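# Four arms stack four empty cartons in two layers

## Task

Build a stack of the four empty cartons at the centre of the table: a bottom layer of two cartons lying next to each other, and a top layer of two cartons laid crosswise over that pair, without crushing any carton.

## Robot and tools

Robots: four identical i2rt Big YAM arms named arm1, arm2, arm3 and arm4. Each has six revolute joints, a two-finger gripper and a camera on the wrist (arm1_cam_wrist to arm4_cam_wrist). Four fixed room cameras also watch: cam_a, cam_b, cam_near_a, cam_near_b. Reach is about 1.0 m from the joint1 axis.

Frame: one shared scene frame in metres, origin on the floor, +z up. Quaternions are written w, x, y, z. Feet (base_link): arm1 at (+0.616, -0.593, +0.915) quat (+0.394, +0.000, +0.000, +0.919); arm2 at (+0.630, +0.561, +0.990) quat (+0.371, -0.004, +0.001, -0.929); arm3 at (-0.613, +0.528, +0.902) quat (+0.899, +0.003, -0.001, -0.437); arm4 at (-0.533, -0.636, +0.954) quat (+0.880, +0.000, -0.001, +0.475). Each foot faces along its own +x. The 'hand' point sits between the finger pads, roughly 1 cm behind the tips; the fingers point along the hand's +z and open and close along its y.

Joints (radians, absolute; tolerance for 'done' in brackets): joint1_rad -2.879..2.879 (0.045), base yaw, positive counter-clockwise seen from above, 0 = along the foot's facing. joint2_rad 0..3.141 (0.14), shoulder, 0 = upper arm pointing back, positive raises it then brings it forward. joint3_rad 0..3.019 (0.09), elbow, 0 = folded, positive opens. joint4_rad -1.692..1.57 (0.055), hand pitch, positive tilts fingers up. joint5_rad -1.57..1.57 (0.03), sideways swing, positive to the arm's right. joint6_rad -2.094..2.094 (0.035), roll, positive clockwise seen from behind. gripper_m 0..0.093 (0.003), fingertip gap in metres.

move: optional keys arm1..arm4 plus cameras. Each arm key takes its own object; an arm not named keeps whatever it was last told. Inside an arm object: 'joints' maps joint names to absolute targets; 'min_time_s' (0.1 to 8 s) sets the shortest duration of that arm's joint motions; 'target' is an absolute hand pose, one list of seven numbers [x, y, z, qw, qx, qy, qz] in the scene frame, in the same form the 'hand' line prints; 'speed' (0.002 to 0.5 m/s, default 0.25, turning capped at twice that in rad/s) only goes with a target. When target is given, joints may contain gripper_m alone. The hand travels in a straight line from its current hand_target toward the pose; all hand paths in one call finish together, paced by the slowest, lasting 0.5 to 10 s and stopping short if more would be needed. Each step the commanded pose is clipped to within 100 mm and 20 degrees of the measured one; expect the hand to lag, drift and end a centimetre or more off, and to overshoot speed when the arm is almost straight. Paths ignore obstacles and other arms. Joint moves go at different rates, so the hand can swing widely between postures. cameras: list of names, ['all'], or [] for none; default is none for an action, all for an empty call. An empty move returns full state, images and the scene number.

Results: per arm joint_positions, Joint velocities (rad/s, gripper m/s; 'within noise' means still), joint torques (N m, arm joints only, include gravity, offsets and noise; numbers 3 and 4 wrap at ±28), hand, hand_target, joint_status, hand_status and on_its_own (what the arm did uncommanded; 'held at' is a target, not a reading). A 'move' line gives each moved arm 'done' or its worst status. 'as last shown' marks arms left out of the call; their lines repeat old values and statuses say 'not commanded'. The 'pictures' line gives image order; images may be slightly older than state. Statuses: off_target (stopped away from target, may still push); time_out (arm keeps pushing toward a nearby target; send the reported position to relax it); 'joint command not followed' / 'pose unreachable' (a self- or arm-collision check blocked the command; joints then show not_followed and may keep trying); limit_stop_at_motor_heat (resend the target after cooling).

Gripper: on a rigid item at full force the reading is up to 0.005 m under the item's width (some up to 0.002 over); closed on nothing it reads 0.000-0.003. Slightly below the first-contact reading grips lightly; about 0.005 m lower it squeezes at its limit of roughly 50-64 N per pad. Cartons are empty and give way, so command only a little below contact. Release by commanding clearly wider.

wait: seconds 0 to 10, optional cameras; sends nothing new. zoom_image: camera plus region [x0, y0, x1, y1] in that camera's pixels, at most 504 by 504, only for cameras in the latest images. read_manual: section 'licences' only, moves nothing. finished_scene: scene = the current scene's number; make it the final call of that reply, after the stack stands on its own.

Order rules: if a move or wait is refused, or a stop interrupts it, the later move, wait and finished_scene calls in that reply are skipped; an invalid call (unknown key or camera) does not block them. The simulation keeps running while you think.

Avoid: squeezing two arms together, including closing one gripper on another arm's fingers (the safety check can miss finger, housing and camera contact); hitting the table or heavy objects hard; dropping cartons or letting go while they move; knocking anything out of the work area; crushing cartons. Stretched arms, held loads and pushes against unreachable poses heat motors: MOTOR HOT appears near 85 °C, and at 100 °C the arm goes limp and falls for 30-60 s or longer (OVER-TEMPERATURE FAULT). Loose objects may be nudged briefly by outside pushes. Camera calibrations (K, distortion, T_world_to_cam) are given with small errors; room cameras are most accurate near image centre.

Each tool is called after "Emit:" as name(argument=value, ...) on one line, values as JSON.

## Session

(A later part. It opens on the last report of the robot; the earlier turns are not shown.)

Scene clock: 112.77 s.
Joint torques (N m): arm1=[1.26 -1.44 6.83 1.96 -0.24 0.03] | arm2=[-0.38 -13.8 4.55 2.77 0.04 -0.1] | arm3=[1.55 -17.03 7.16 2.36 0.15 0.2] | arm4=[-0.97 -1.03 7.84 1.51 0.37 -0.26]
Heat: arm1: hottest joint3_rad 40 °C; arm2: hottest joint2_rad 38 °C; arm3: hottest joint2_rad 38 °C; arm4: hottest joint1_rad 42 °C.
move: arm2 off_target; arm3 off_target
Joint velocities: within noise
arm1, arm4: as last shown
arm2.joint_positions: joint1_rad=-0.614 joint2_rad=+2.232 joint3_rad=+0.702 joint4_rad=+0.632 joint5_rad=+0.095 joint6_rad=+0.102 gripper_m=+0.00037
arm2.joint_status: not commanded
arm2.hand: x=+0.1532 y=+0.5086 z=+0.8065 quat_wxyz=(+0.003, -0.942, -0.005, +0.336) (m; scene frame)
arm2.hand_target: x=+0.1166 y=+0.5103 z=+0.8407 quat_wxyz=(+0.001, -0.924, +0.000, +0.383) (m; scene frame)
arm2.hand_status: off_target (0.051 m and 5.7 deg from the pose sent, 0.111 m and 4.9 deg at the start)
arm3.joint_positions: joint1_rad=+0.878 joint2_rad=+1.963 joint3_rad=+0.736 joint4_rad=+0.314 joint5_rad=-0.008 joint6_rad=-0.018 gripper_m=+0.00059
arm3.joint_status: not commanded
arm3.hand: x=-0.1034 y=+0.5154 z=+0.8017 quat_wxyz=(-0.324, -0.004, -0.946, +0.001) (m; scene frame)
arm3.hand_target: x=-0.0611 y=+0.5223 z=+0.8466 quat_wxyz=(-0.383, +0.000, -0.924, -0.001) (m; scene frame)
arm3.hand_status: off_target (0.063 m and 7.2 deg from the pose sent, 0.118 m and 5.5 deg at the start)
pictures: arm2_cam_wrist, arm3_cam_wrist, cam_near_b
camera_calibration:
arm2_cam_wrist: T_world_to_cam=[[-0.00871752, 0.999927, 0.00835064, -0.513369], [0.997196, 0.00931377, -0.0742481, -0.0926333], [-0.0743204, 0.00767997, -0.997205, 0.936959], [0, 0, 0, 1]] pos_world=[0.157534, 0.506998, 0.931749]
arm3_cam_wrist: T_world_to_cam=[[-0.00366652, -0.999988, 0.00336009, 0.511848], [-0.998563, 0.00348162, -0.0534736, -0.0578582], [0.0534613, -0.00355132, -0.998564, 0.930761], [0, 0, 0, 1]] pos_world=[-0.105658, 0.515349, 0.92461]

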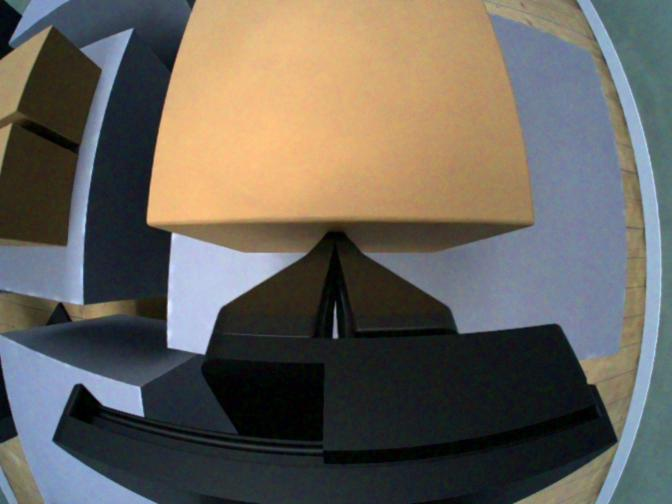

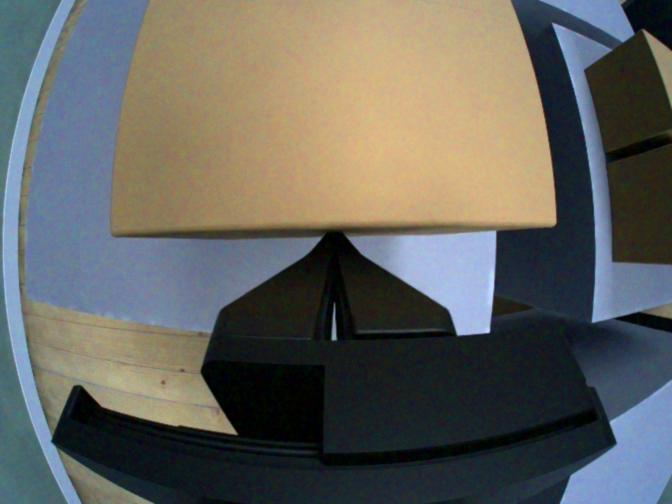

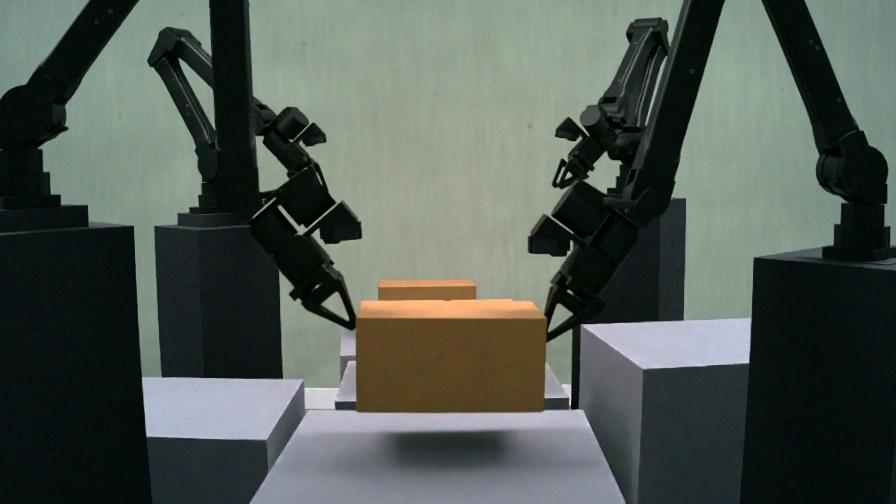

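Emit:
move(arm2={"target":[0.108,0.505,0.925,0.0,0.9239,0,-0.3827],"speed":0.1}, arm3={"target":[-0.070,0.515,0.932,0.3827,0,0.9239,0],"speed":0.1}, cameras=["cam_near_b"])

Emit:
move(arm2={"target":[0.100,0.40,0.930,0.0,0.9239,0,-0.3827],"speed":0.08}, arm3={"target":[-0.078,0.407,0.935,0.3827,0,0.9239,0],"speed":0.08}, cameras=["arm2_cam_wrist","arm3_cam_wrist","cam_near_b"])

Scene clock: 117.40 s.
Joint torques (N m): arm1=[1.2 -1.44 6.83 1.98 -0.24 0.03] | arm2=[0.21 -13.45 7.1 2.77 0.29 -0.01] | arm3=[0.21 -15.5 9.55 2.43 -0.17 0.07] | arm4=[-1.14 -1.08 7.8 1.51 0.38 -0.26]
Heat: arm1: hottest joint3_rad 40 °C; arm2: hottest joint2_rad 38 °C; arm3: hottest joint2_rad 38 °C; arm4: hottest joint1_rad 42 °C.
move: arm2 off_target; arm3 off_target
Joint velocities: within noise
arm1, arm4: as last shown
arm2.joint_positions: joint1_rad=-0.614 joint2_rad=+1.956 joint3_rad=+0.672 joint4_rad=+0.385 joint5_rad=+0.095 joint6_rad=+0.102 gripper_m=+0.00037
arm2.joint_status: not commanded
arm2.hand: x=+0.1429 y=+0.5070 z=+0.8900 quat_wxyz=(+0.004, -0.942, -0.005, +0.336) (m; scene frame)
arm2.hand_target: x=+0.1097 y=+0.5052 z=+0.9258 quat_wxyz=(+0.000, -0.924, +0.000, +0.383) (m; scene frame)
arm2.hand_status: off_target (0.049 m and 5.8 deg from the pose sent, 0.127 m and 5.8 deg at the start)
arm3.joint_positions: joint1_rad=+0.878 joint2_rad=+1.701 joint3_rad=+0.715 joint4_rad=+0.067 joint5_rad=-0.011 joint6_rad=-0.018 gripper_m=+0.00059
arm3.joint_status: not commanded
arm3.hand: x=-0.1137 y=+0.5159 z=+0.8848 quat_wxyz=(-0.322, -0.003, -0.947, +0.000) (m; scene frame)
arm3.hand_target: x=-0.0737 y=+0.5151 z=+0.9339 quat_wxyz=(-0.383, +0.000, -0.924, +0.000) (m; scene frame)
arm3.hand_status: off_target (0.064 m and 7.5 deg from the pose sent, 0.135 m and 7.2 deg at the start)
pictures: cam_near_b

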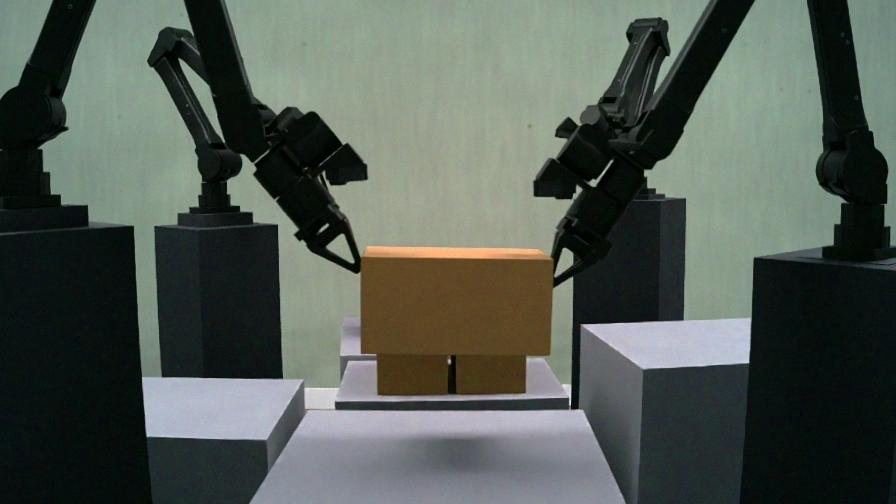

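Scene clock: 119.47 s.
Joint torques (N m): arm1=[1.26 -1.49 6.8 1.96 -0.24 0.04] | arm2=[0.5 -11.63 10.44 1.84 0.55 0.03] | arm3=[-0.21 -12.63 11.02 1.76 -0.44 0.06] | arm4=[-1.03 -1.14 7.83 1.51 0.39 -0.24]
Heat: arm1: hottest joint3_rad 40 °C; arm2: hottest joint2_rad 38 °C; arm3: hottest joint2_rad 38 °C; arm4: hottest joint1_rad 42 °C.
move: arm2 off_target; arm3 off_target
Joint velocities: within noise
arm1, arm4: as last shown
arm2.joint_positions: joint1_rad=-0.379 joint2_rad=+1.943 joint3_rad=+0.745 joint4_rad=+0.287 joint5_rad=+0.254 joint6_rad=+0.266 gripper_m=+0.00037
arm2.joint_status: not commanded
arm2.hand: x=+0.1384 y=+0.4128 z=+0.9054 quat_wxyz=(+0.011, -0.938, -0.012, +0.346) (m; scene frame)
arm2.hand_target: x=+0.1026 y=+0.4008 z=+0.9321 quat_wxyz=(+0.000, -0.924, +0.000, +0.383) (m; scene frame)
arm2.hand_status: off_target (0.047 m and 4.8 deg from the pose sent, 0.122 m and 5.8 deg at the start)
arm3.joint_positions: joint1_rad=+0.628 joint2_rad=+1.676 joint3_rad=+0.729 joint4_rad=+0.041 joint5_rad=-0.186 joint6_rad=-0.199 gripper_m=+0.00059
arm3.joint_status: not commanded
arm3.hand: x=-0.1202 y=+0.4208 z=+0.9000 quat_wxyz=(-0.338, -0.007, -0.941, -0.011) (m; scene frame)
arm3.hand_target: x=-0.0820 y=+0.4077 z=+0.9373 quat_wxyz=(-0.383, +0.000, -0.924, +0.001) (m; scene frame)
arm3.hand_status: off_target (0.057 m and 5.7 deg from the pose sent, 0.125 m and 7.5 deg at the start)
pictures: arm2_cam_wrist, arm3_cam_wrist, cam_near_b
camera_calibration:
arm2_cam_wrist: T_world_to_cam=[[-0.0173207, 0.999466, 0.0277055, -0.434615], [0.995222, 0.019897, -0.0955923, -0.054372], [-0.0960925, 0.0259174, -0.995035, 1.0287], [0, 0, 0, 1]] pos_world=[0.145435, 0.408804, 1.03043]
arm3_cam_wrist: T_world_to_cam=[[-0.00187749, -0.999754, -0.02208, 0.439854], [-0.996571, 0.0036972, -0.0826651, -0.0425495], [0.0827264, 0.0218491, -0.996333, 1.02031], [0, 0, 0, 1]] pos_world=[-0.125984, 0.41761, 1.02276]

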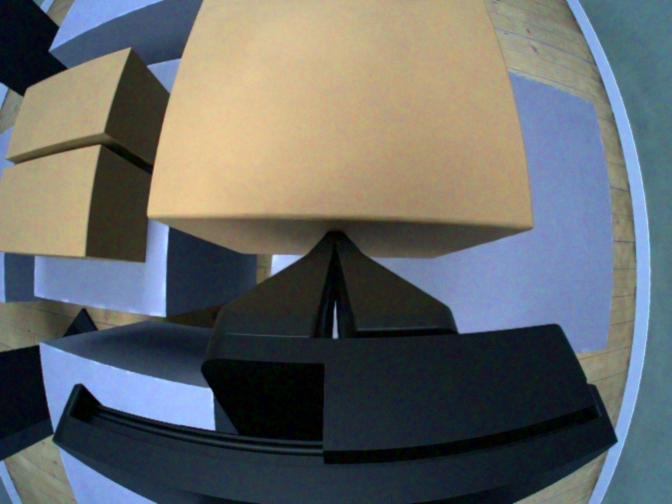

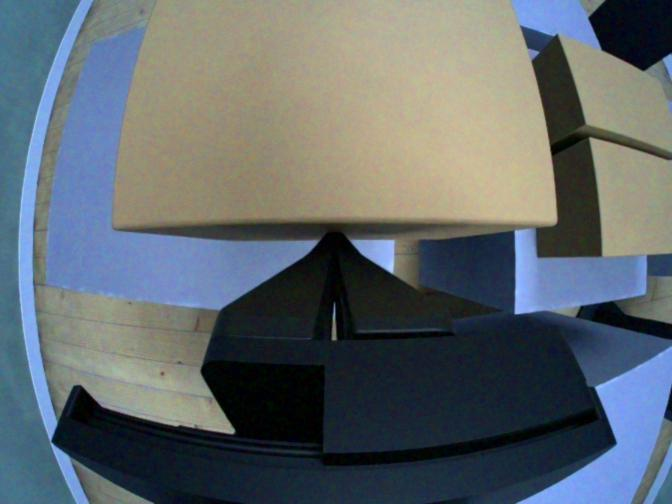

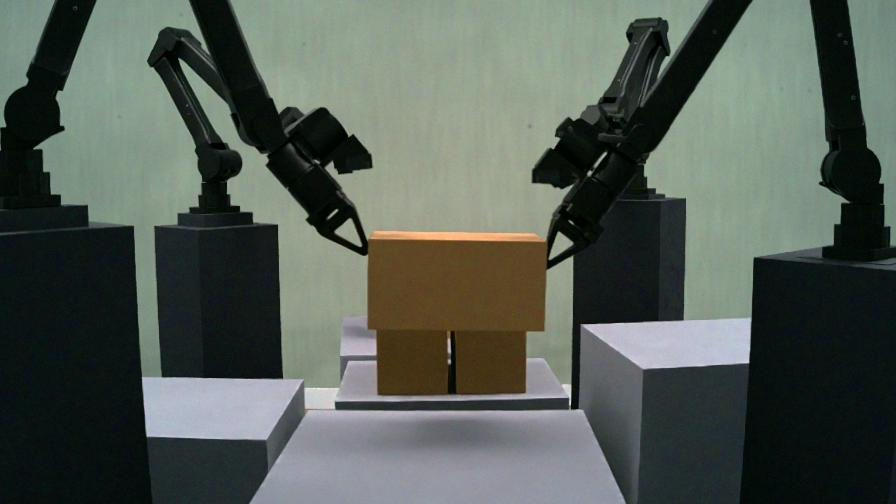

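Emit:
move(arm2={"target":[0.098,0.30,0.930,0.0,0.9239,0,-0.3827],"speed":0.09}, arm3={"target":[-0.080,0.302,0.935,0.3827,0,0.9239,0],"speed":0.09}, cameras=["cam_near_b"])

Emit:
move(arm2={"target":[0.096,0.20,0.930,0.0,0.9239,0,-0.3827],"speed":0.09}, arm3={"target":[-0.080,0.198,0.935,0.3827,0,0.9239,0],"speed":0.09}, cameras=["arm2_cam_wrist","arm3_cam_wrist","cam_near_a","cam_near_b"])

Scene clock: 125.17 s.
Joint torques (N m): arm1=[1.26 -1.44 6.82 1.96 -0.24 0.03] | arm2=[0.38 -11.75 11.74 2 0.77 0.08] | arm3=[0.38 -13.39 11.63 1.8 -0.77 0.06] | arm4=[-1.14 -1.26 7.84 1.48 0.38 -0.24]
Heat: arm1: hottest joint3_rad 40 °C; arm2: hottest joint2_rad 38 °C; arm3: hottest joint2_rad 38 °C; arm4: hottest joint1_rad 42 °C.
move: arm2 off_target; arm3 off_target
Joint velocities: within noise
arm1, arm4: as last shown
arm2.joint_positions: joint1_rad=-0.179 joint2_rad=+1.992 joint3_rad=+0.891 joint4_rad=+0.150 joint5_rad=+0.376 joint6_rad=+0.418 gripper_m=+0.00037
arm2.joint_status: not commanded
arm2.hand: x=+0.1352 y=+0.3143 z=+0.9099 quat_wxyz=(+0.012, -0.936, -0.019, +0.352) (m; scene frame)
arm2.hand_target: x=+0.1004 y=+0.3014 z=+0.9322 quat_wxyz=(+0.000, -0.924, +0.000, +0.383) (m; scene frame)
arm2.hand_status: off_target (0.045 m and 4.6 deg from the pose sent, 0.122 m and 4.8 deg at the start)
arm3.joint_positions: joint1_rad=+0.402 joint2_rad=+1.745 joint3_rad=+0.845 joint4_rad=-0.052 joint5_rad=-0.330 joint6_rad=-0.366 gripper_m=+0.00059
arm3.joint_status: not commanded
arm3.hand: x=-0.1218 y=+0.3213 z=+0.9005 quat_wxyz=(-0.340, -0.015, -0.940, -0.017) (m; scene frame)
arm3.hand_target: x=-0.0841 y=+0.3037 z=+0.9376 quat_wxyz=(-0.383, +0.000, -0.924, +0.000) (m; scene frame)
arm3.hand_status: off_target (0.058 m and 5.9 deg from the pose sent, 0.130 m and 5.7 deg at the start)
pictures: cam_near_b

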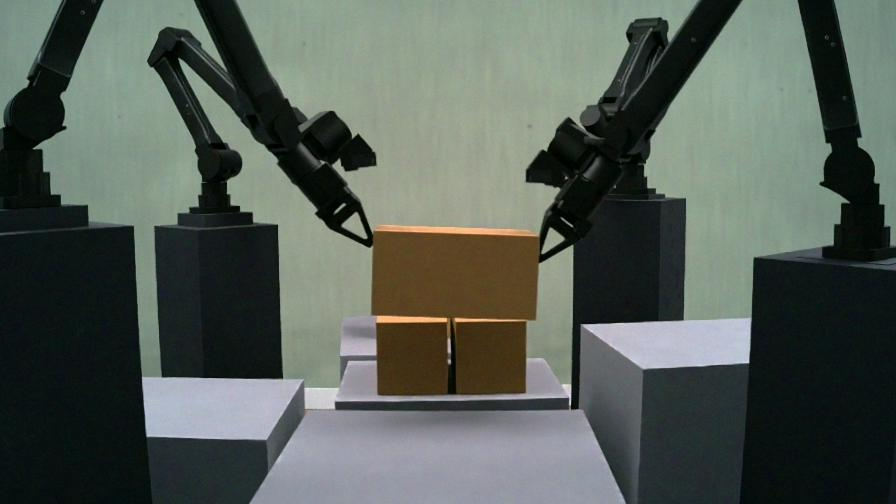

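Scene clock: 127.03 s.
Joint torques (N m): arm1=[1.2 -1.38 6.83 1.99 -0.24 0.03] | arm2=[-0.97 -13.16 12.77 2.28 1.03 0.04] | arm3=[1.2 -15.56 12.16 1.68 -1.18 0.03] | arm4=[-1.03 -1.14 7.82 1.51 0.39 -0.25]
Heat: arm1: hottest joint3_rad 41 °C; arm2: hottest joint2_rad 38 °C; arm3: hottest joint2_rad 38 °C; arm4: hottest joint1_rad 42 °C.
move: arm2 off_target; arm3 off_target
Joint velocities: within noise
arm1.joint_positions: joint1_rad=+0.348 joint2_rad=+0.965 joint3_rad=+0.298 joint4_rad=-0.179 joint5_rad=-0.306 joint6_rad=-0.320 gripper_m=+0.09396
arm1.joint_status: not commanded
arm1.hand: x=+0.3053 y=-0.4960 z=+0.9792 quat_wxyz=(-0.001, +0.926, -0.012, -0.378) (m; scene frame)
arm1.hand_target: x=+0.3002 y=-0.5000 z=+0.9802 quat_wxyz=(+0.000, +0.924, +0.000, -0.383) (m; scene frame)
arm1.hand_status: not commanded
arm2.joint_positions: joint1_rad=-0.016 joint2_rad=+2.085 joint3_rad=+1.095 joint4_rad=-0.019 joint5_rad=+0.466 joint6_rad=+0.550 gripper_m=+0.00037
arm2.joint_status: not commanded
arm2.hand: x=+0.1350 y=+0.2136 z=+0.9079 quat_wxyz=(+0.014, -0.935, -0.027, +0.352) (m; scene frame)
arm2.hand_target: x=+0.0985 y=+0.2022 z=+0.9321 quat_wxyz=(+0.000, -0.924, +0.000, +0.383) (m; scene frame)
arm2.hand_status: off_target (0.047 m and 5.1 deg from the pose sent, 0.123 m and 4.6 deg at the start)
arm3.joint_positions: joint1_rad=+0.219 joint2_rad=+1.861 joint3_rad=+1.032 joint4_rad=-0.185 joint5_rad=-0.436 joint6_rad=-0.512 gripper_m=+0.00059
arm3.joint_status: not commanded
arm3.hand: x=-0.1214 y=+0.2199 z=+0.8976 quat_wxyz=(-0.340, -0.023, -0.940, -0.022) (m; scene frame)
arm3.hand_target: x=-0.0840 y=+0.2008 z=+0.9376 quat_wxyz=(-0.383, +0.000, -0.924, +0.000) (m; scene frame)
arm3.hand_status: off_target (0.060 m and 6.4 deg from the pose sent, 0.135 m and 5.9 deg at the start)
arm4.joint_positions: joint1_rad=-0.076 joint2_rad=+0.964 joint3_rad=+0.194 joint4_rad=-0.243 joint5_rad=+0.589 joint6_rad=+0.735 gripper_m=+0.09396
arm4.joint_status: not commanded
arm4.hand: x=-0.3020 y=-0.4962 z=+0.9830 quat_wxyz=(-0.384, +0.003, -0.923, -0.005) (m; scene frame)
arm4.hand_target: x=-0.3003 y=-0.5001 z=+0.9801 quat_wxyz=(-0.383, +0.000, -0.924, +0.000) (m; scene frame)
arm4.hand_status: not commanded
pictures: arm2_cam_wrist, arm3_cam_wrist, cam_near_a, cam_near_b
camera_calibration:
arm2_cam_wrist: T_world_to_cam=[[-0.0416054, 0.998182, 0.0435981, -0.246678], [0.993098, 0.0461041, -0.10785, -0.0409636], [-0.109664, 0.03881, -0.993211, 1.0334], [0, 0, 0, 1]] pos_world=[0.143745, 0.208012, 1.03272]
arm3_cam_wrist: T_world_to_cam=[[-0.0240327, -0.998216, -0.0546612, 0.265139], [-0.995825, 0.02872, -0.0866496, -0.045051], [0.0880649, 0.0523506, -0.994738, 1.01491], [0, 0, 0, 1]] pos_world=[-0.127869, 0.212828, 1.02016]

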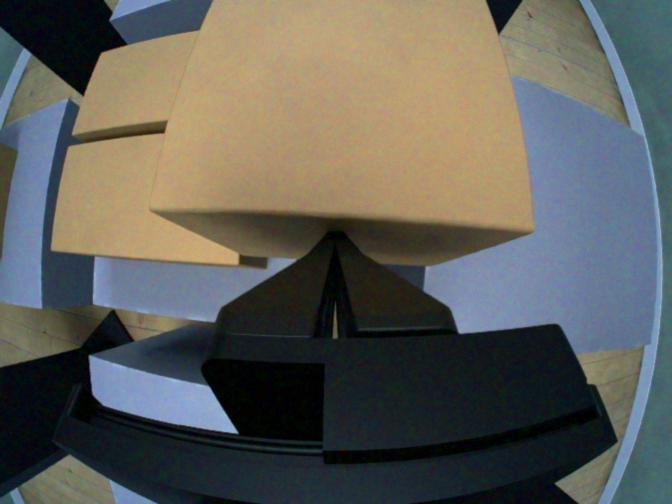

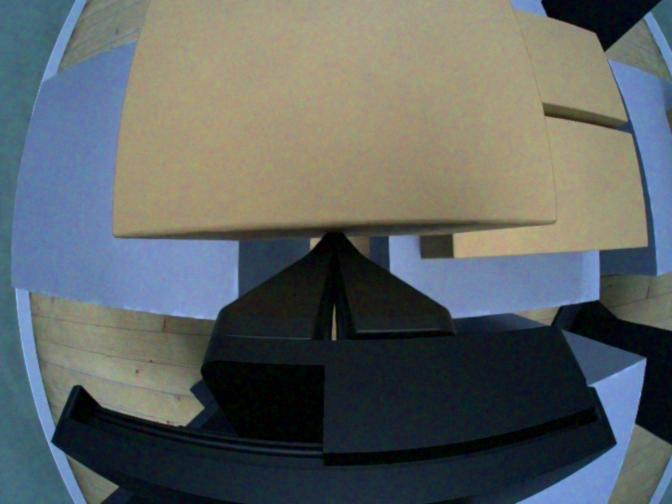

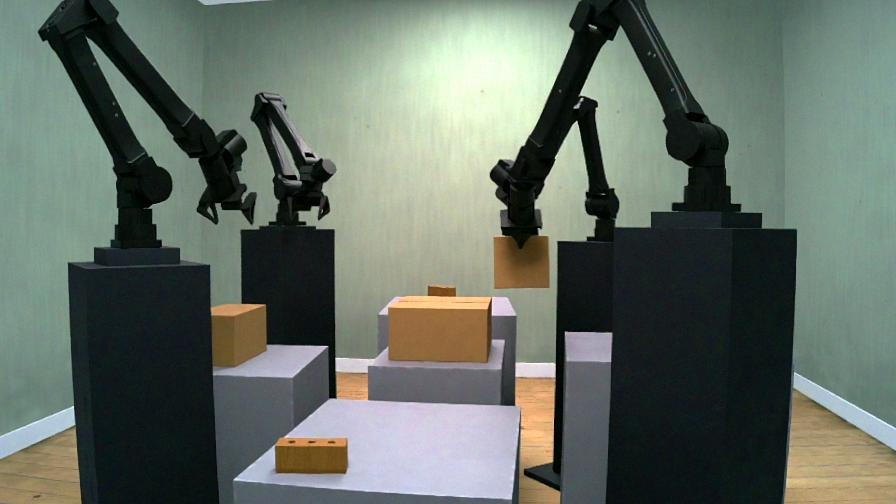

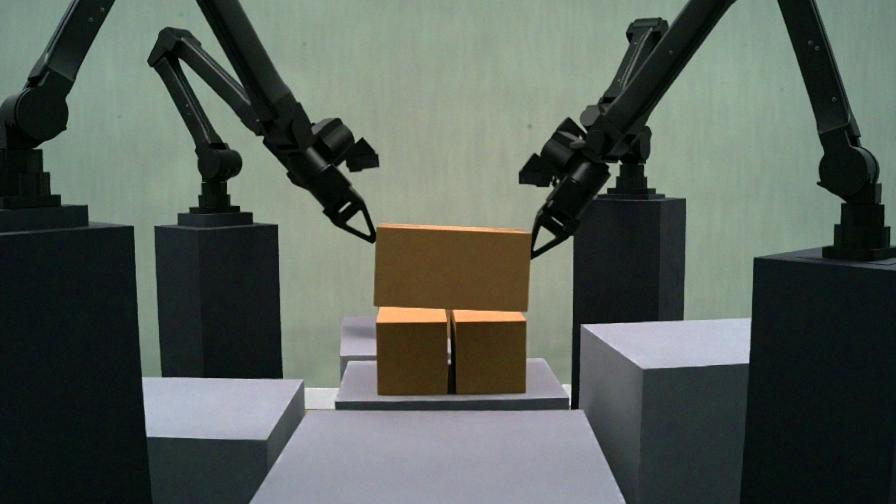

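Emit:
move(arm2={"target":[0.096,0.12,0.930,0.0,0.9239,0,-0.3827],"speed":0.08}, arm3={"target":[-0.080,0.113,0.943,0.3827,0,0.9239,0],"speed":0.08}, cameras=["cam_near_b"])

Emit:
move(arm2={"target":[0.096,0.064,0.930,0.0,0.9239,0,-0.3827],"speed":0.07}, arm3={"target":[-0.080,0.056,0.947,0.3827,0,0.9239,0],"speed":0.07}, cameras=["arm2_cam_wrist","arm3_cam_wrist","cam_near_a","cam_near_b"])

Scene clock: 130.60 s.
Joint torques (N m): arm1=[1.2 -1.38 6.83 1.96 -0.24 0.03] | arm2=[-2.08 -15.09 13.82 1.65 1.21 0.1] | arm3=[1.85 -17.49 12.6 1.57 -1.37 0.05] | arm4=[-1.14 -1.14 7.79 1.51 0.38 -0.24]
Heat: arm1: hottest joint3_rad 41 °C; arm2: hottest joint2_rad 38 °C; arm3: hottest joint3_rad 39 °C; arm4: hottest joint1_rad 42 °C.
move: arm2 off_target; arm3 off_target
Joint velocities: within noise
arm1, arm4: as last shown
arm2.joint_positions: joint1_rad=+0.091 joint2_rad=+2.180 joint3_rad=+1.294 joint4_rad=-0.173 joint5_rad=+0.521 joint6_rad=+0.643 gripper_m=+0.00037
arm2.joint_status: not commanded
arm2.hand: x=+0.1376 y=+0.1333 z=+0.9047 quat_wxyz=(+0.016, -0.935, -0.032, +0.352) (m; scene frame)
arm2.hand_target: x=+0.0986 y=+0.1229 z=+0.9322 quat_wxyz=(+0.000, -0.924, +0.000, +0.383) (m; scene frame)
arm2.hand_status: off_target (0.050 m and 5.5 deg from the pose sent, 0.104 m and 5.1 deg at the start)
arm3.joint_positions: joint1_rad=+0.097 joint2_rad=+1.964 joint3_rad=+1.241 joint4_rad=-0.333 joint5_rad=-0.500 joint6_rad=-0.615 gripper_m=+0.00059
arm3.joint_status: not commanded
arm3.hand: x=-0.1197 y=+0.1315 z=+0.9057 quat_wxyz=(-0.344, -0.028, -0.938, -0.022) (m; scene frame)
arm3.hand_target: x=-0.0836 y=+0.1162 z=+0.9451 quat_wxyz=(-0.383, +0.000, -0.924, +0.000) (m; scene frame)
arm3.hand_status: off_target (0.058 m and 6.3 deg from the pose sent, 0.123 m and 6.4 deg at the start)
pictures: cam_near_b

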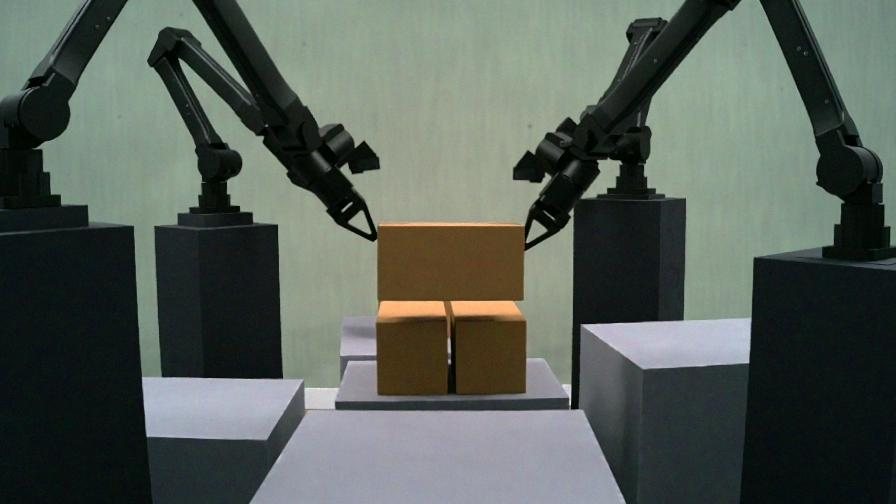

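Scene clock: 132.17 s.
Joint torques (N m): arm1=[1.26 -1.44 6.83 1.98 -0.25 0.04] | arm2=[-1.61 -17.26 14.48 1.77 1.26 0.06] | arm3=[2.14 -18.49 12.98 1.48 -1.5 0] | arm4=[-1.14 -1.14 7.79 1.5 0.39 -0.25]
Heat: arm1: hottest joint3_rad 41 °C; arm2: hottest joint2_rad 38 °C; arm3: hottest joint3_rad 39 °C; arm4: hottest joint1_rad 42 °C.
move: arm2 off_target; arm3 off_target
Joint velocities: within noise
arm1, arm4: as last shown
arm2.joint_positions: joint1_rad=+0.153 joint2_rad=+2.259 joint3_rad=+1.458 joint4_rad=-0.290 joint5_rad=+0.551 joint6_rad=+0.702 gripper_m=+0.00037
arm2.joint_status: not commanded
arm2.hand: x=+0.1387 y=+0.0768 z=+0.9030 quat_wxyz=(+0.017, -0.935, -0.034, +0.353) (m; scene frame)
arm2.hand_target: x=+0.0986 y=+0.0675 z=+0.9321 quat_wxyz=(+0.000, -0.924, +0.000, +0.383) (m; scene frame)
arm2.hand_status: off_target (0.052 m and 5.7 deg from the pose sent, 0.085 m and 5.5 deg at the start)
arm3.joint_positions: joint1_rad=+0.029 joint2_rad=+2.048 joint3_rad=+1.405 joint4_rad=-0.441 joint5_rad=-0.534 joint6_rad=-0.677 gripper_m=+0.00059
arm3.joint_status: not commanded
arm3.hand: x=-0.1189 y=+0.0723 z=+0.9101 quat_wxyz=(-0.347, -0.031, -0.937, -0.022) (m; scene frame)
arm3.hand_target: x=-0.0833 y=+0.0594 z=+0.9489 quat_wxyz=(-0.383, +0.000, -0.924, +0.000) (m; scene frame)
arm3.hand_status: off_target (0.056 m and 6.2 deg from the pose sent, 0.095 m and 6.3 deg at the start)
pictures: arm2_cam_wrist, arm3_cam_wrist, cam_near_a, cam_near_b
camera_calibration:
arm2_cam_wrist: T_world_to_cam=[[-0.052965, 0.997084, 0.0549401, -0.118267], [0.992446, 0.0586559, -0.107753, -0.0397804], [-0.110661, 0.048818, -0.992659, 1.03319], [0, 0, 0, 1]] pos_world=[0.14755, 0.0698169, 1.02782]
arm3_cam_wrist: T_world_to_cam=[[-0.0380081, -0.99754, -0.0589026, 0.120788], [-0.994027, 0.0437775, -0.0999734, -0.0259886], [0.102306, 0.054751, -0.993245, 1.03502], [0, 0, 0, 1]] pos_world=[-0.127131, 0.0649608, 1.03254]

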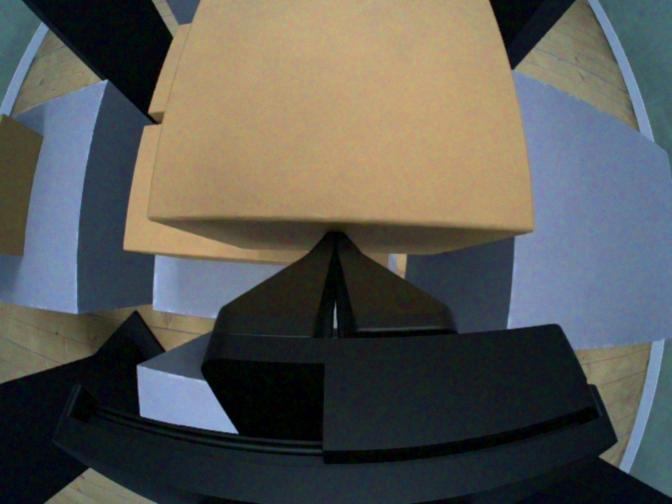

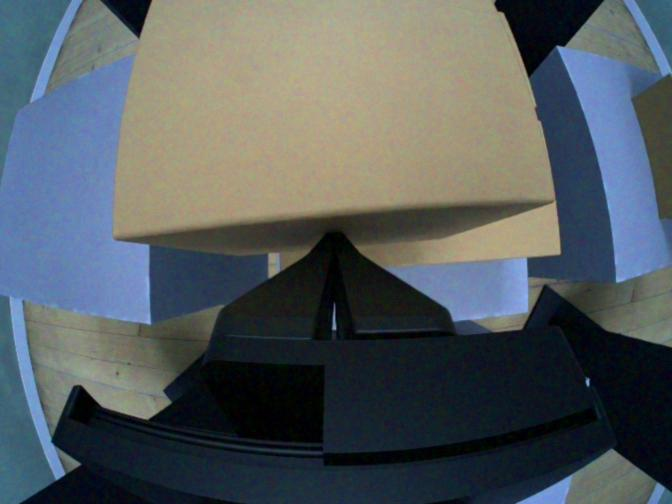

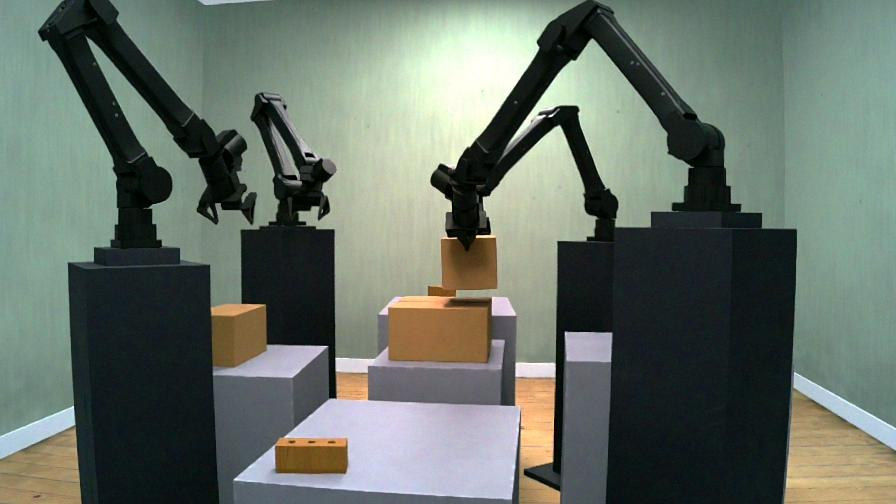

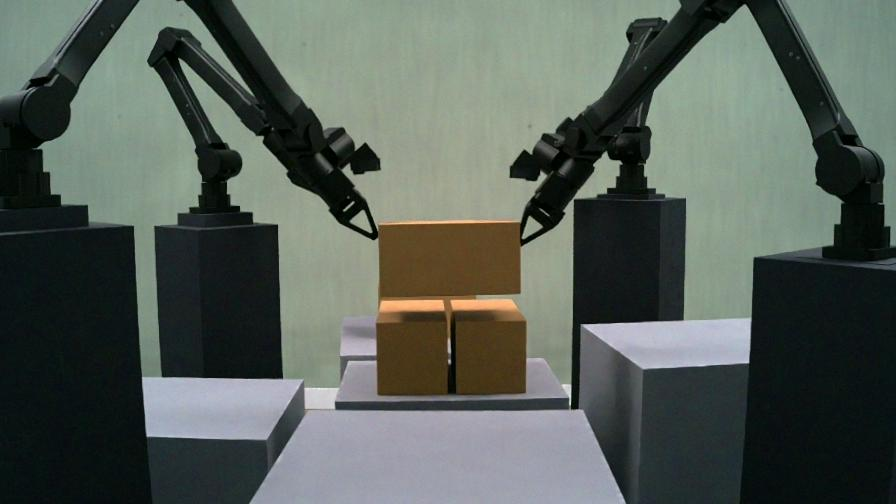

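Emit:
zoom_image(camera="cam_near_a", region=[370, 220, 530, 380])

Emit:
zoom_image(camera="cam_near_b", region=[340, 200, 560, 410])

Scaled by 3.150 from the camera's 896x504 image, which has a finer 1280x720 frame.

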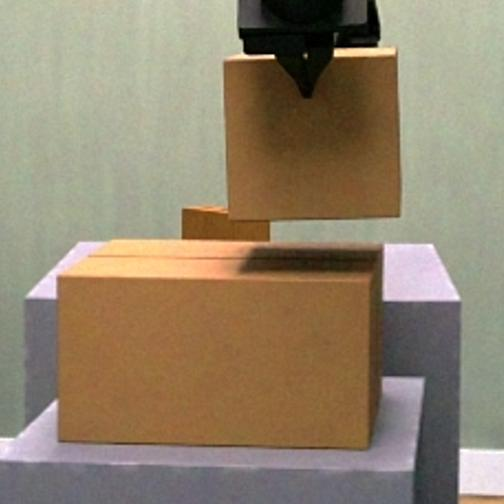

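Scaled by 2.291 from the camera's 896x504 image, which has a finer 1280x720 frame.

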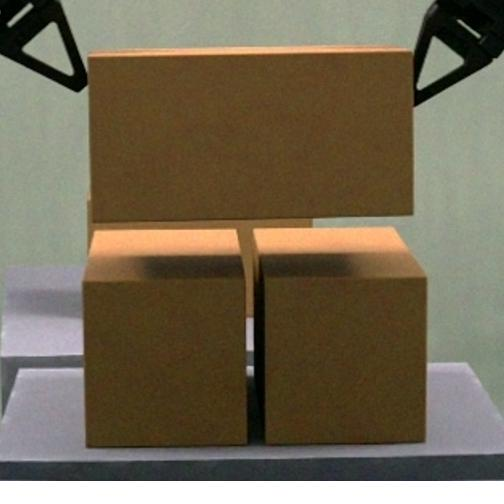

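Emit:
move(arm2={"target":[0.096,0.054,0.898,0.0,0.9239,0,-0.3827],"speed":0.05}, arm3={"target":[-0.080,0.046,0.911,0.3827,0,0.9239,0],"speed":0.05}, cameras=["cam_near_a","cam_near_b"])

Emit:
zoom_image(camera="cam_near_a", region=[370, 220, 530, 380])

Emit:
zoom_image(camera="cam_near_b", region=[340, 200, 560, 410])

Scene clock: 135.80 s.
Joint torques (N m): arm1=[1.2 -1.44 6.83 1.98 -0.24 0.03] | arm2=[-1.9 -16.91 13.72 2.93 1.22 0.08] | arm3=[1.44 -19.37 12.34 2.33 -1.42 0.04] | arm4=[-1.2 -1.08 7.77 1.52 0.38 -0.25]
Heat: arm1: hottest joint3_rad 41 °C; arm2: hottest joint2_rad 39 °C; arm3: hottest joint3_rad 41 °C; arm4: hottest joint1_rad 42 °C.
move: arm2 off_target; arm3 off_target
Joint velocities: within noise
arm1, arm4: as last shown
arm2.joint_positions: joint1_rad=+0.157 joint2_rad=+2.331 joint3_rad=+1.498 joint4_rad=-0.291 joint5_rad=+0.558 joint6_rad=+0.713 gripper_m=+0.00037
arm2.joint_status: not commanded
arm2.hand: x=+0.1381 y=+0.0743 z=+0.8707 quat_wxyz=(+0.029, -0.937, -0.034, +0.346) (m; scene frame)
arm2.hand_target: x=+0.0991 y=+0.0578 z=+0.9007 quat_wxyz=(+0.000, -0.924, +0.000, +0.383) (m; scene frame)
arm2.hand_status: off_target (0.054 m and 6.8 deg from the pose sent, 0.049 m and 5.7 deg at the start)
arm3.joint_positions: joint1_rad=+0.024 joint2_rad=+2.119 joint3_rad=+1.419 joint4_rad=-0.413 joint5_rad=-0.542 joint6_rad=-0.689 gripper_m=+0.00059
arm3.joint_status: not commanded
arm3.hand: x=-0.1190 y=+0.0699 z=+0.8735 quat_wxyz=(-0.340, -0.030, -0.939, -0.032) (m; scene frame)
arm3.hand_target: x=-0.0835 y=+0.0499 z=+0.9136 quat_wxyz=(-0.383, +0.000, -0.924, +0.000) (m; scene frame)
arm3.hand_status: off_target (0.059 m and 7.2 deg from the pose sent, 0.047 m and 6.2 deg at the start)
pictures: cam_near_a, cam_near_b

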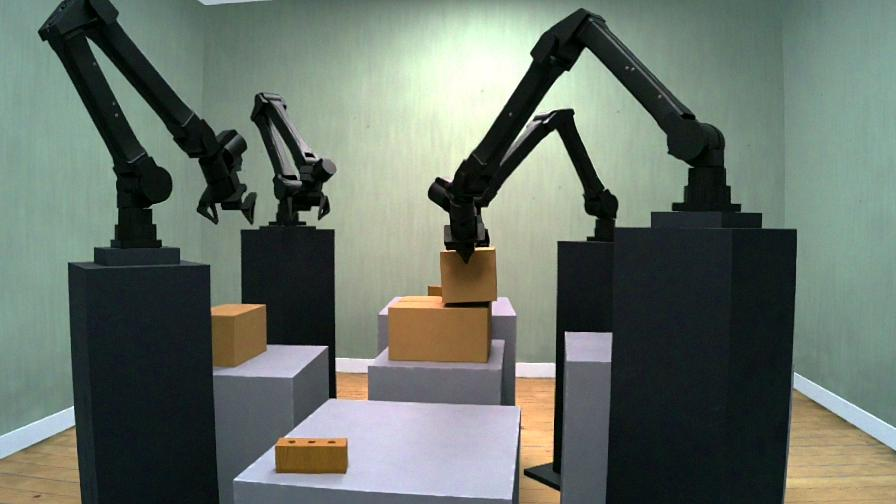

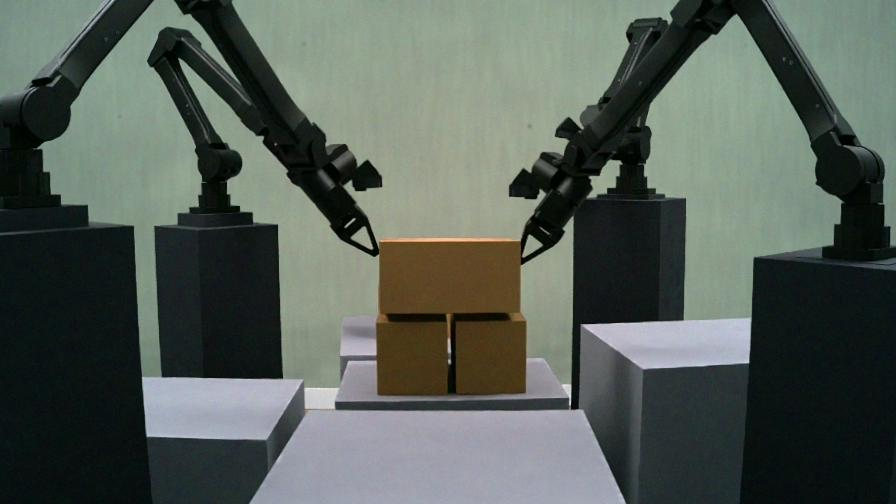

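Scaled by 3.150 from the camera's 896x504 image, which has a finer 1280x720 frame.

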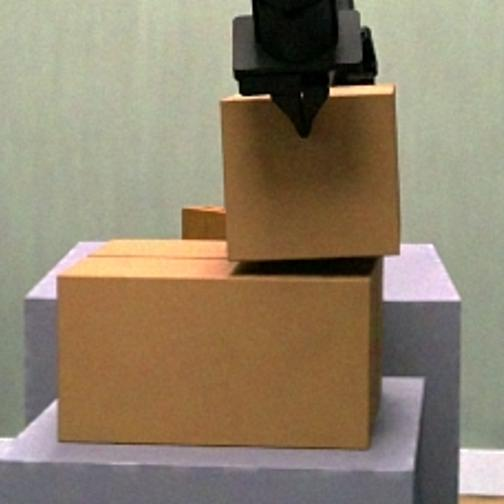

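Scaled by 2.291 from the camera's 896x504 image, which has a finer 1280x720 frame.

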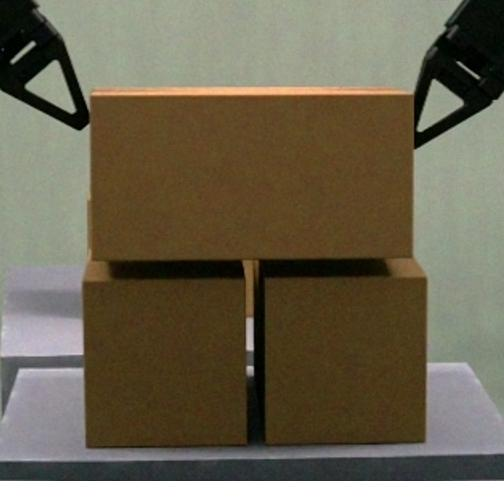

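Emit:
move(arm2={"target":[0.096,0.036,0.895,0.0,0.9239,0,-0.3827],"speed":0.04}, arm3={"target":[-0.080,0.030,0.907,0.3827,0,0.9239,0],"speed":0.04}, cameras=["cam_near_a","cam_near_b"])

Emit:
zoom_image(camera="cam_near_a", region=[370, 220, 530, 380])

Scene clock: 137.67 s.
Joint torques (N m): arm1=[1.26 -1.38 6.83 1.96 -0.24 0.04] | arm2=[-2.49 -16.67 13.81 1.69 1.3 0.05] | arm3=[2.02 -19.96 12.59 1.42 -1.46 0.05] | arm4=[-1.08 -1.14 7.76 1.44 0.37 -0.26]
Heat: arm1: hottest joint3_rad 41 °C; arm2: hottest joint2_rad 39 °C; arm3: hottest joint3_rad 41 °C; arm4: hottest joint1_rad 42 °C.
move: arm2 off_target; arm3 off_target
Joint velocities: within noise
arm1, arm4: as last shown
arm2.joint_positions: joint1_rad=+0.182 joint2_rad=+2.363 joint3_rad=+1.564 joint4_rad=-0.296 joint5_rad=+0.566 joint6_rad=+0.729 gripper_m=+0.00037
arm2.joint_status: not commanded
arm2.hand: x=+0.1371 y=+0.0451 z=+0.8724 quat_wxyz=(+0.014, -0.934, -0.033, +0.357) (m; scene frame)
arm2.hand_target: x=+0.0981 y=+0.0391 z=+0.8969 quat_wxyz=(+0.000, -0.924, +0.000, +0.383) (m; scene frame)
arm2.hand_status: off_target (0.048 m and 5.2 deg from the pose sent, 0.062 m and 6.8 deg at the start)
arm3.joint_positions: joint1_rad=+0.004 joint2_rad=+2.154 joint3_rad=+1.465 joint4_rad=-0.413 joint5_rad=-0.550 joint6_rad=-0.704 gripper_m=+0.00059
arm3.joint_status: not commanded
arm3.hand: x=-0.1188 y=+0.0493 z=+0.8688 quat_wxyz=(-0.346, -0.030, -0.937, -0.025) (m; scene frame)
arm3.hand_target: x=-0.0831 y=+0.0337 z=+0.9092 quat_wxyz=(-0.383, +0.000, -0.924, +0.000) (m; scene frame)
arm3.hand_status: off_target (0.058 m and 6.3 deg from the pose sent, 0.065 m and 7.2 deg at the start)
pictures: cam_near_a, cam_near_b

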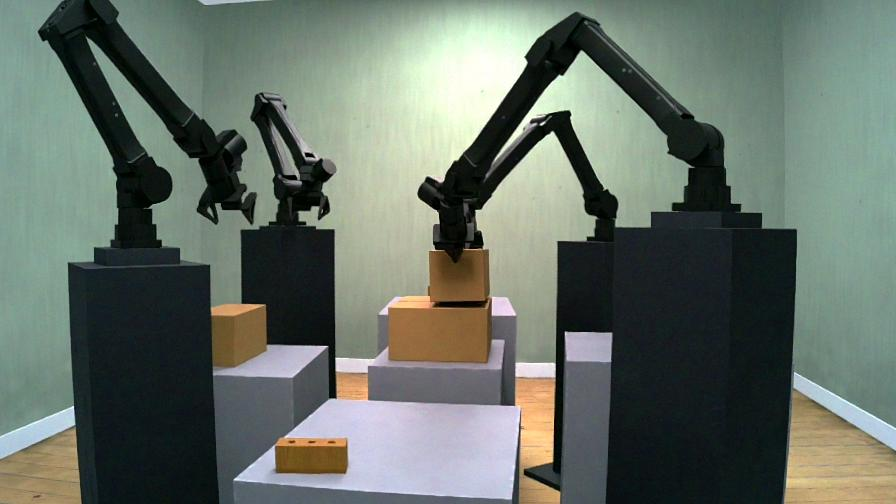

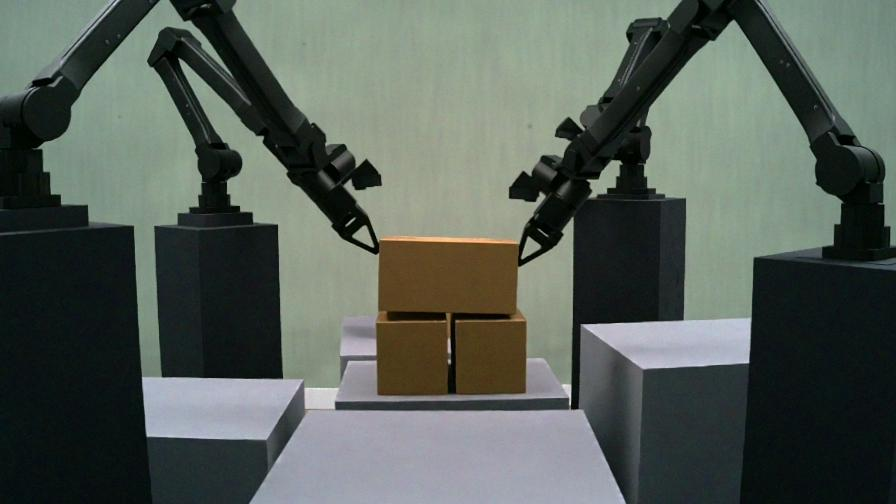

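Scaled by 3.150 from the camera's 896x504 image, which has a finer 1280x720 frame.

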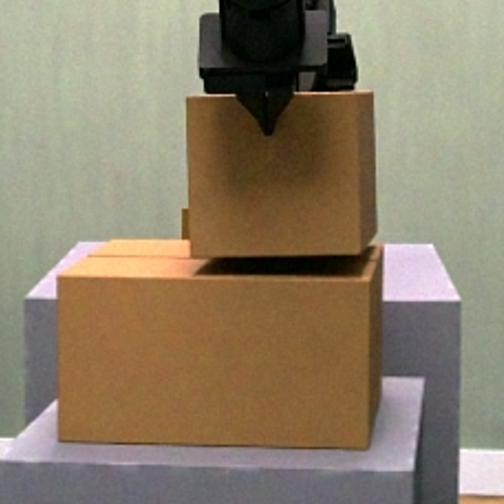

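Emit:
move(arm2={"target":[0.096,0.074,0.895,0.0,0.9239,0,-0.3827],"speed":0.03}, arm3={"target":[-0.080,0.068,0.907,0.3827,0,0.9239,0],"speed":0.03}, cameras=["cam_near_a","cam_near_b"])

Emit:
zoom_image(camera="cam_near_a", region=[370, 220, 530, 380])

Scene clock: 140.73 s.
Joint torques (N m): arm1=[1.26 -1.38 6.83 1.96 -0.24 0.03] | arm2=[-4.07 -20.01 7.79 3.18 0.86 -0.04] | arm3=[4.25 -22.07 8.43 2.36 -1.07 0.2] | arm4=[-1.03 -1.08 7.82 1.51 0.38 -0.26]
Heat: arm1: hottest joint3_rad 41 °C; arm2: hottest joint2_rad 39 °C; arm3: hottest joint3_rad 42 °C; arm4: hottest joint1_rad 42 °C.
move: arm2 off_target; arm3 off_target
Joint velocities: within noise
arm1, arm4: as last shown
arm2.joint_positions: joint1_rad=+0.163 joint2_rad=+2.363 joint3_rad=+1.512 joint4_rad=-0.246 joint5_rad=+0.559 joint6_rad=+0.713 gripper_m=+0.00037
arm2.joint_status: not commanded
arm2.hand: x=+0.1366 y=+0.0656 z=+0.8583 quat_wxyz=(+0.018, -0.935, -0.033, +0.354) (m; scene frame)
arm2.hand_target: x=+0.0976 y=+0.0757 z=+0.8950 quat_wxyz=(+0.001, -0.924, +0.000, +0.383) (m; scene frame)
arm2.hand_status: off_target (0.055 m and 5.6 deg from the pose sent, 0.055 m and 5.2 deg at the start)
arm3.joint_positions: joint1_rad=+0.014 joint2_rad=+2.134 joint3_rad=+1.412 joint4_rad=-0.361 joint5_rad=-0.539 joint6_rad=-0.681 gripper_m=+0.00059
arm3.joint_status: not commanded
arm3.hand: x=-0.1209 y=+0.0606 z=+0.8663 quat_wxyz=(-0.349, -0.035, -0.936, -0.020) (m; scene frame)
arm3.hand_target: x=-0.0821 y=+0.0702 z=+0.9074 quat_wxyz=(-0.383, +0.000, -0.924, -0.001) (m; scene frame)
arm3.hand_status: off_target (0.058 m and 6.2 deg from the pose sent, 0.058 m and 6.3 deg at the start)
pictures: cam_near_a, cam_near_b

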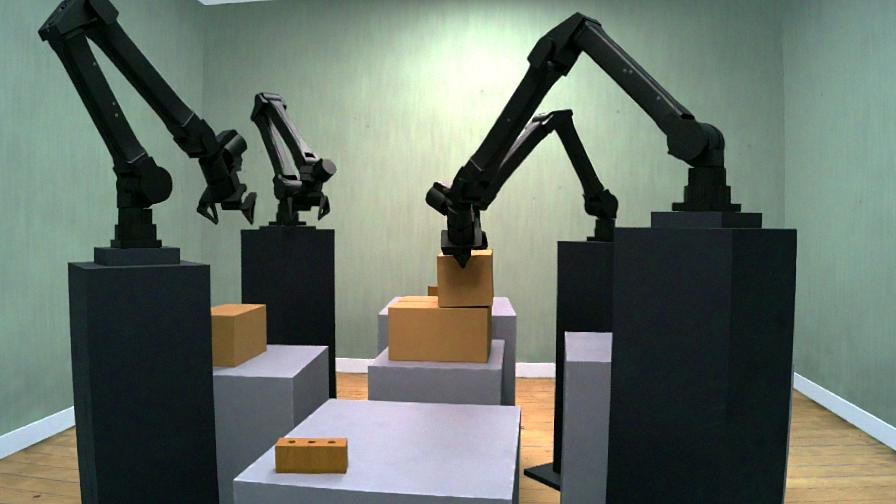

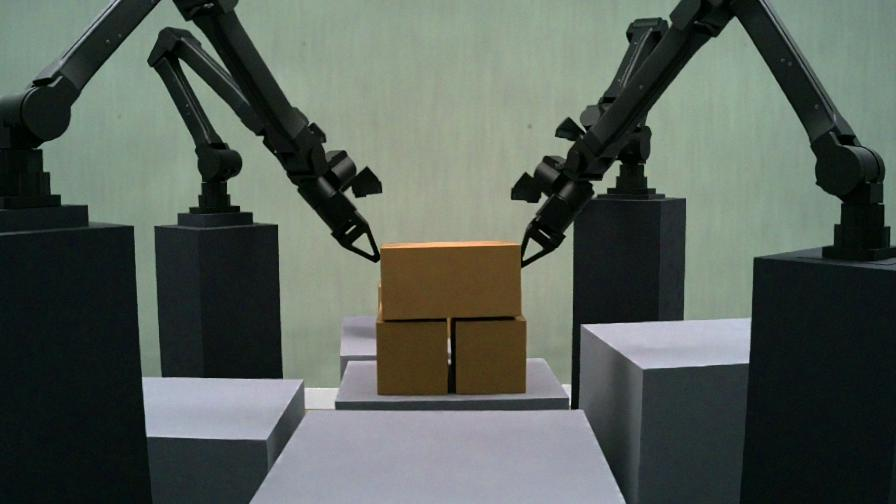

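Scaled by 3.150 from the camera's 896x504 image, which has a finer 1280x720 frame.

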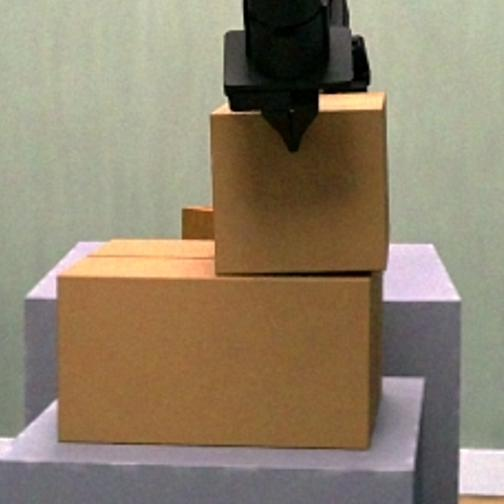

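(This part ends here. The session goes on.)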